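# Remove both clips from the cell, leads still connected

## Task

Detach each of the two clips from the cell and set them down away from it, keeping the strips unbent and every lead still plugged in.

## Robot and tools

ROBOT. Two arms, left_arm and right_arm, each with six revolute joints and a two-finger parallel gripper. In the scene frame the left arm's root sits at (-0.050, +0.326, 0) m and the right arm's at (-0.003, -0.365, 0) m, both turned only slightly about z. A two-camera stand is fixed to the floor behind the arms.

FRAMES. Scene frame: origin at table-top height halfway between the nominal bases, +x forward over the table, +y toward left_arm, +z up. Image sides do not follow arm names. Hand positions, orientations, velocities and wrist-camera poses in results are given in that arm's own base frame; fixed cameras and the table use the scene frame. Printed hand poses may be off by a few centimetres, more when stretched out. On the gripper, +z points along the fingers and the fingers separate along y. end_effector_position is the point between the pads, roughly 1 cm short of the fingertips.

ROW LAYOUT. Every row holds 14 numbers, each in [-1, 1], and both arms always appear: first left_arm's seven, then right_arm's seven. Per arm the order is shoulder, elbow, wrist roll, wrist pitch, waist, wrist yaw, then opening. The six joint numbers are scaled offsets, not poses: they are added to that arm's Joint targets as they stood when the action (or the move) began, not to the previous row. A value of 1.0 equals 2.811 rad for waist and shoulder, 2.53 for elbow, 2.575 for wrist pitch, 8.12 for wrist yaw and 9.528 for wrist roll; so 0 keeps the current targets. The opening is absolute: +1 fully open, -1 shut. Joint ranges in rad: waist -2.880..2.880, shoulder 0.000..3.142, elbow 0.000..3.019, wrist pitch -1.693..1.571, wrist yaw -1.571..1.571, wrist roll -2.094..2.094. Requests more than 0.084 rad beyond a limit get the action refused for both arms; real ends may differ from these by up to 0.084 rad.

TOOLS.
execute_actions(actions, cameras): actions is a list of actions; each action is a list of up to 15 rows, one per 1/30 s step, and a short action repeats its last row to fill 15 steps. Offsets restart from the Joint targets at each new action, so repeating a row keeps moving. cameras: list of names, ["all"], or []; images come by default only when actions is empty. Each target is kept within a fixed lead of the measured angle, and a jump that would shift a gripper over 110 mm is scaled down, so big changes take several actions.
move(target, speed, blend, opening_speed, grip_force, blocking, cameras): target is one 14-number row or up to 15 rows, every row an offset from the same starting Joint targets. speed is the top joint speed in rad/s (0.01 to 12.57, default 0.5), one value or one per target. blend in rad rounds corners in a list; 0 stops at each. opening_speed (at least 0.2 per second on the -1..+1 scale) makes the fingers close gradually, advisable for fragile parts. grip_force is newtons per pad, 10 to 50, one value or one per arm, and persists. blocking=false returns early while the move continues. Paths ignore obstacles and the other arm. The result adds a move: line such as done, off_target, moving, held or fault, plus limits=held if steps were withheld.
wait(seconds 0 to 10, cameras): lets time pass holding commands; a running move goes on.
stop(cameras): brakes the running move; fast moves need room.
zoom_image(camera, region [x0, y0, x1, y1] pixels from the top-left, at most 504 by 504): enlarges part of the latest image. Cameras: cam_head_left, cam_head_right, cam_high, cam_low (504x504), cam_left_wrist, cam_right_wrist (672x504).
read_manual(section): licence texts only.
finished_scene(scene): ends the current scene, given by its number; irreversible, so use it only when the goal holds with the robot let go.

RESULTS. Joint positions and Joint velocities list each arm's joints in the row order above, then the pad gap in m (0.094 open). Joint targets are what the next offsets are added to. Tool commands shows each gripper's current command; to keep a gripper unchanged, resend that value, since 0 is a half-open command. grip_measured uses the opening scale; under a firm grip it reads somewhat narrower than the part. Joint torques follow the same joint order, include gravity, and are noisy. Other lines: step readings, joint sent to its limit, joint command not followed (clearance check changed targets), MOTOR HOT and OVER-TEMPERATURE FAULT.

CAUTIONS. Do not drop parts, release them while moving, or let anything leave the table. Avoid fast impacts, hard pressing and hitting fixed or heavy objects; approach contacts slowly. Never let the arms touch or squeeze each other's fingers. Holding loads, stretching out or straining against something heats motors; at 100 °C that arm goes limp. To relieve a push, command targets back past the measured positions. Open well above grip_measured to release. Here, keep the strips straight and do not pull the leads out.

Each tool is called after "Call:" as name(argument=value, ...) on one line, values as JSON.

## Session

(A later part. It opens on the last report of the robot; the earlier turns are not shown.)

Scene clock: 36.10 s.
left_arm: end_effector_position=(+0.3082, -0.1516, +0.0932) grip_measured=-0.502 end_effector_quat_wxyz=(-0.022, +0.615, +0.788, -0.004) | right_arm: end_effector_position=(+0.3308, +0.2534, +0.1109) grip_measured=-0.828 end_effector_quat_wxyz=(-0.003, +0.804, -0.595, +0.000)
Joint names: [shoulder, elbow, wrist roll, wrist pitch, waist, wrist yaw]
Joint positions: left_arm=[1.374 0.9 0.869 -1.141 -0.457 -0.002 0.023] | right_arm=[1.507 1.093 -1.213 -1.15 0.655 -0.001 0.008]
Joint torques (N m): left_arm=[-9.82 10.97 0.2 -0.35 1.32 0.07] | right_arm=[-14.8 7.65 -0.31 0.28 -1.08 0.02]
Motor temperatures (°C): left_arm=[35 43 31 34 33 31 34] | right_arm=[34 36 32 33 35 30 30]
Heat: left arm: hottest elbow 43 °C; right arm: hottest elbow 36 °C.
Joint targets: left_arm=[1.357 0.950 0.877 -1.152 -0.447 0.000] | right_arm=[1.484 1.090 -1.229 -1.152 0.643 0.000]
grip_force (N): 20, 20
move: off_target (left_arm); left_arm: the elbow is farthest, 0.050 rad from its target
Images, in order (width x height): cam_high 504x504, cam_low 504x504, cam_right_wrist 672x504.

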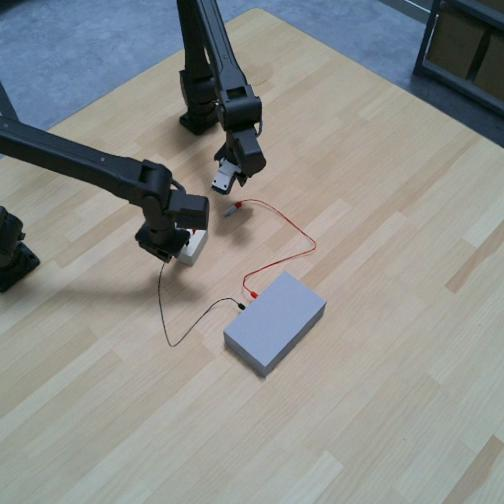

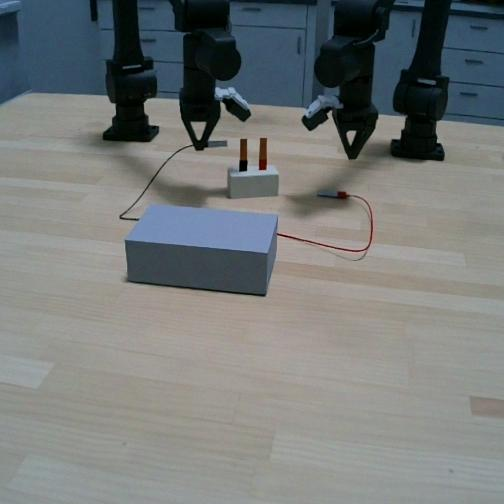

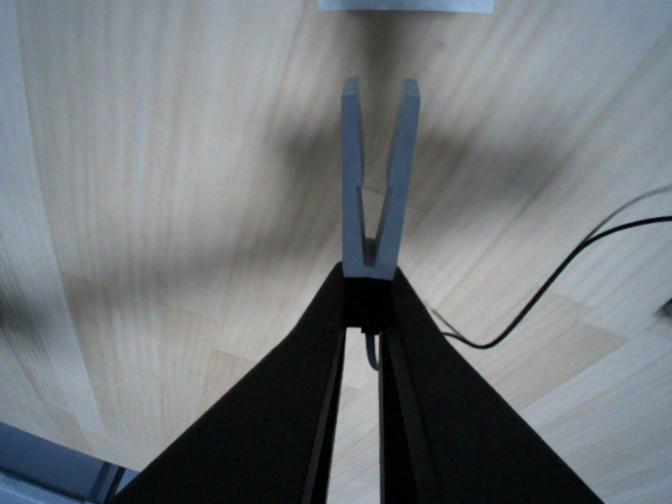

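Call:
move(target=[[0,0,0,0,0,0,-0.5,-0.0690,-0.0917,-0.0066,0.0093,-0.0224,0,-0.88],[0,0,0,0,0,0,-0.5,-0.0101,-0.1451,-0.0066,0.1260,-0.0224,0,-0.88],[0,0,0,0,0,0,-0.5,-0.0101,-0.1451,-0.0066,0.1260,-0.0224,0,-0.4],[0,0,0,0,0,0,-0.5,-0.0690,-0.0917,-0.0066,0.0093,-0.0224,0,-0.4]], speed=0.25, blend=[0.03,0,0,0], opening_speed=0.5, cameras=["all"])

Scene clock: 42.23 s.
left_arm: end_effector_position=(+0.3082, -0.1516, +0.0932) grip_measured=-0.502 end_effector_quat_wxyz=(-0.022, +0.615, +0.788, -0.004) | right_arm: end_effector_position=(+0.2585, +0.1734, +0.0830) grip_measured=-0.402 end_effector_quat_wxyz=(+0.023, +0.804, -0.594, -0.008)
Joint names: [shoulder, elbow, wrist roll, wrist pitch, waist, wrist yaw]
Joint positions: left_arm=[1.374 0.9 0.869 -1.141 -0.457 -0.002 0.023] | right_arm=[1.305 0.805 -1.277 -1.119 0.592 0 0.028]
Joint torques (N m): left_arm=[-9.47 10.93 0.11 -0.27 2.02 0.07] | right_arm=[-10.23 11.56 -0.33 -0.16 -1.08 -0.01]
Heat: left arm: hottest elbow 44 °C; right arm: hottest elbow 36 °C.
Joint targets: left_arm=[1.357 0.950 0.877 -1.152 -0.447 0.000] | right_arm=[1.290 0.857 -1.291 -1.128 0.581 0.000]
grip_force (N): 20, 20
move: off_target (left_arm, right_arm); left_arm: the elbow is farthest, 0.050 rad from its target; right_arm: the elbow is farthest, 0.053 rad from its target

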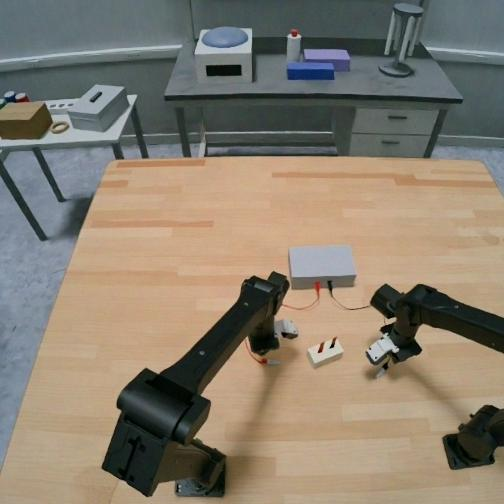

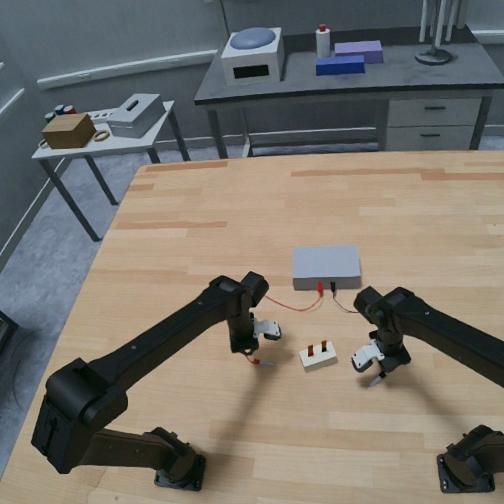

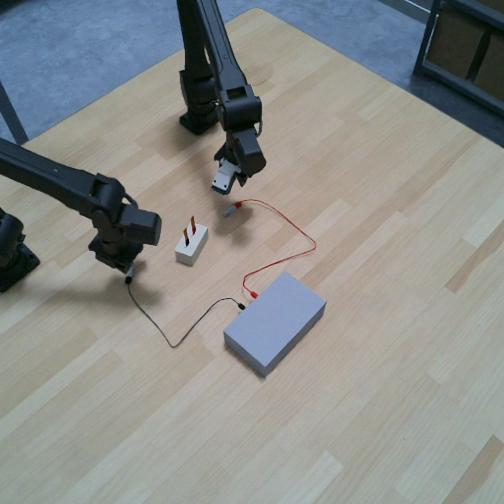

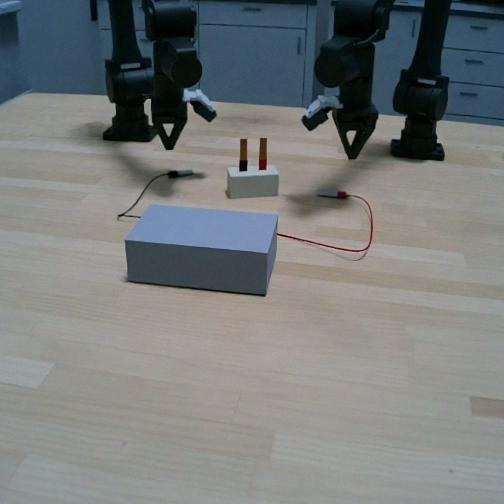

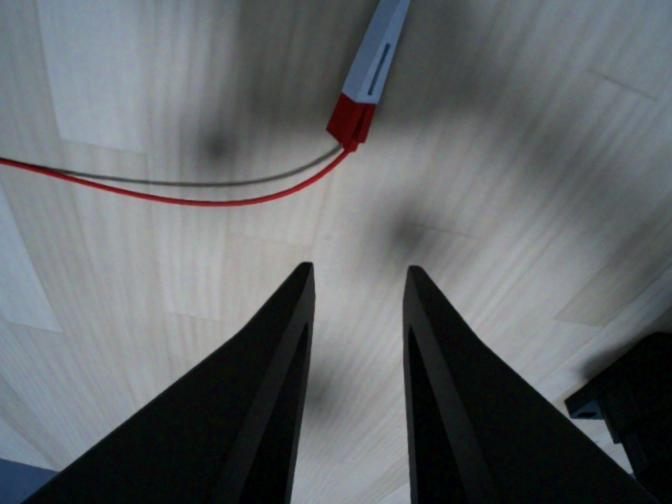

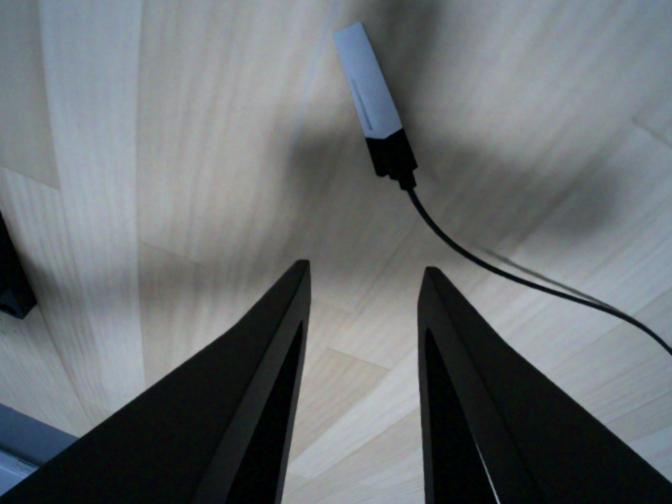

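Call:
finished_scene(scene=2)

The scene is finished: the task was done.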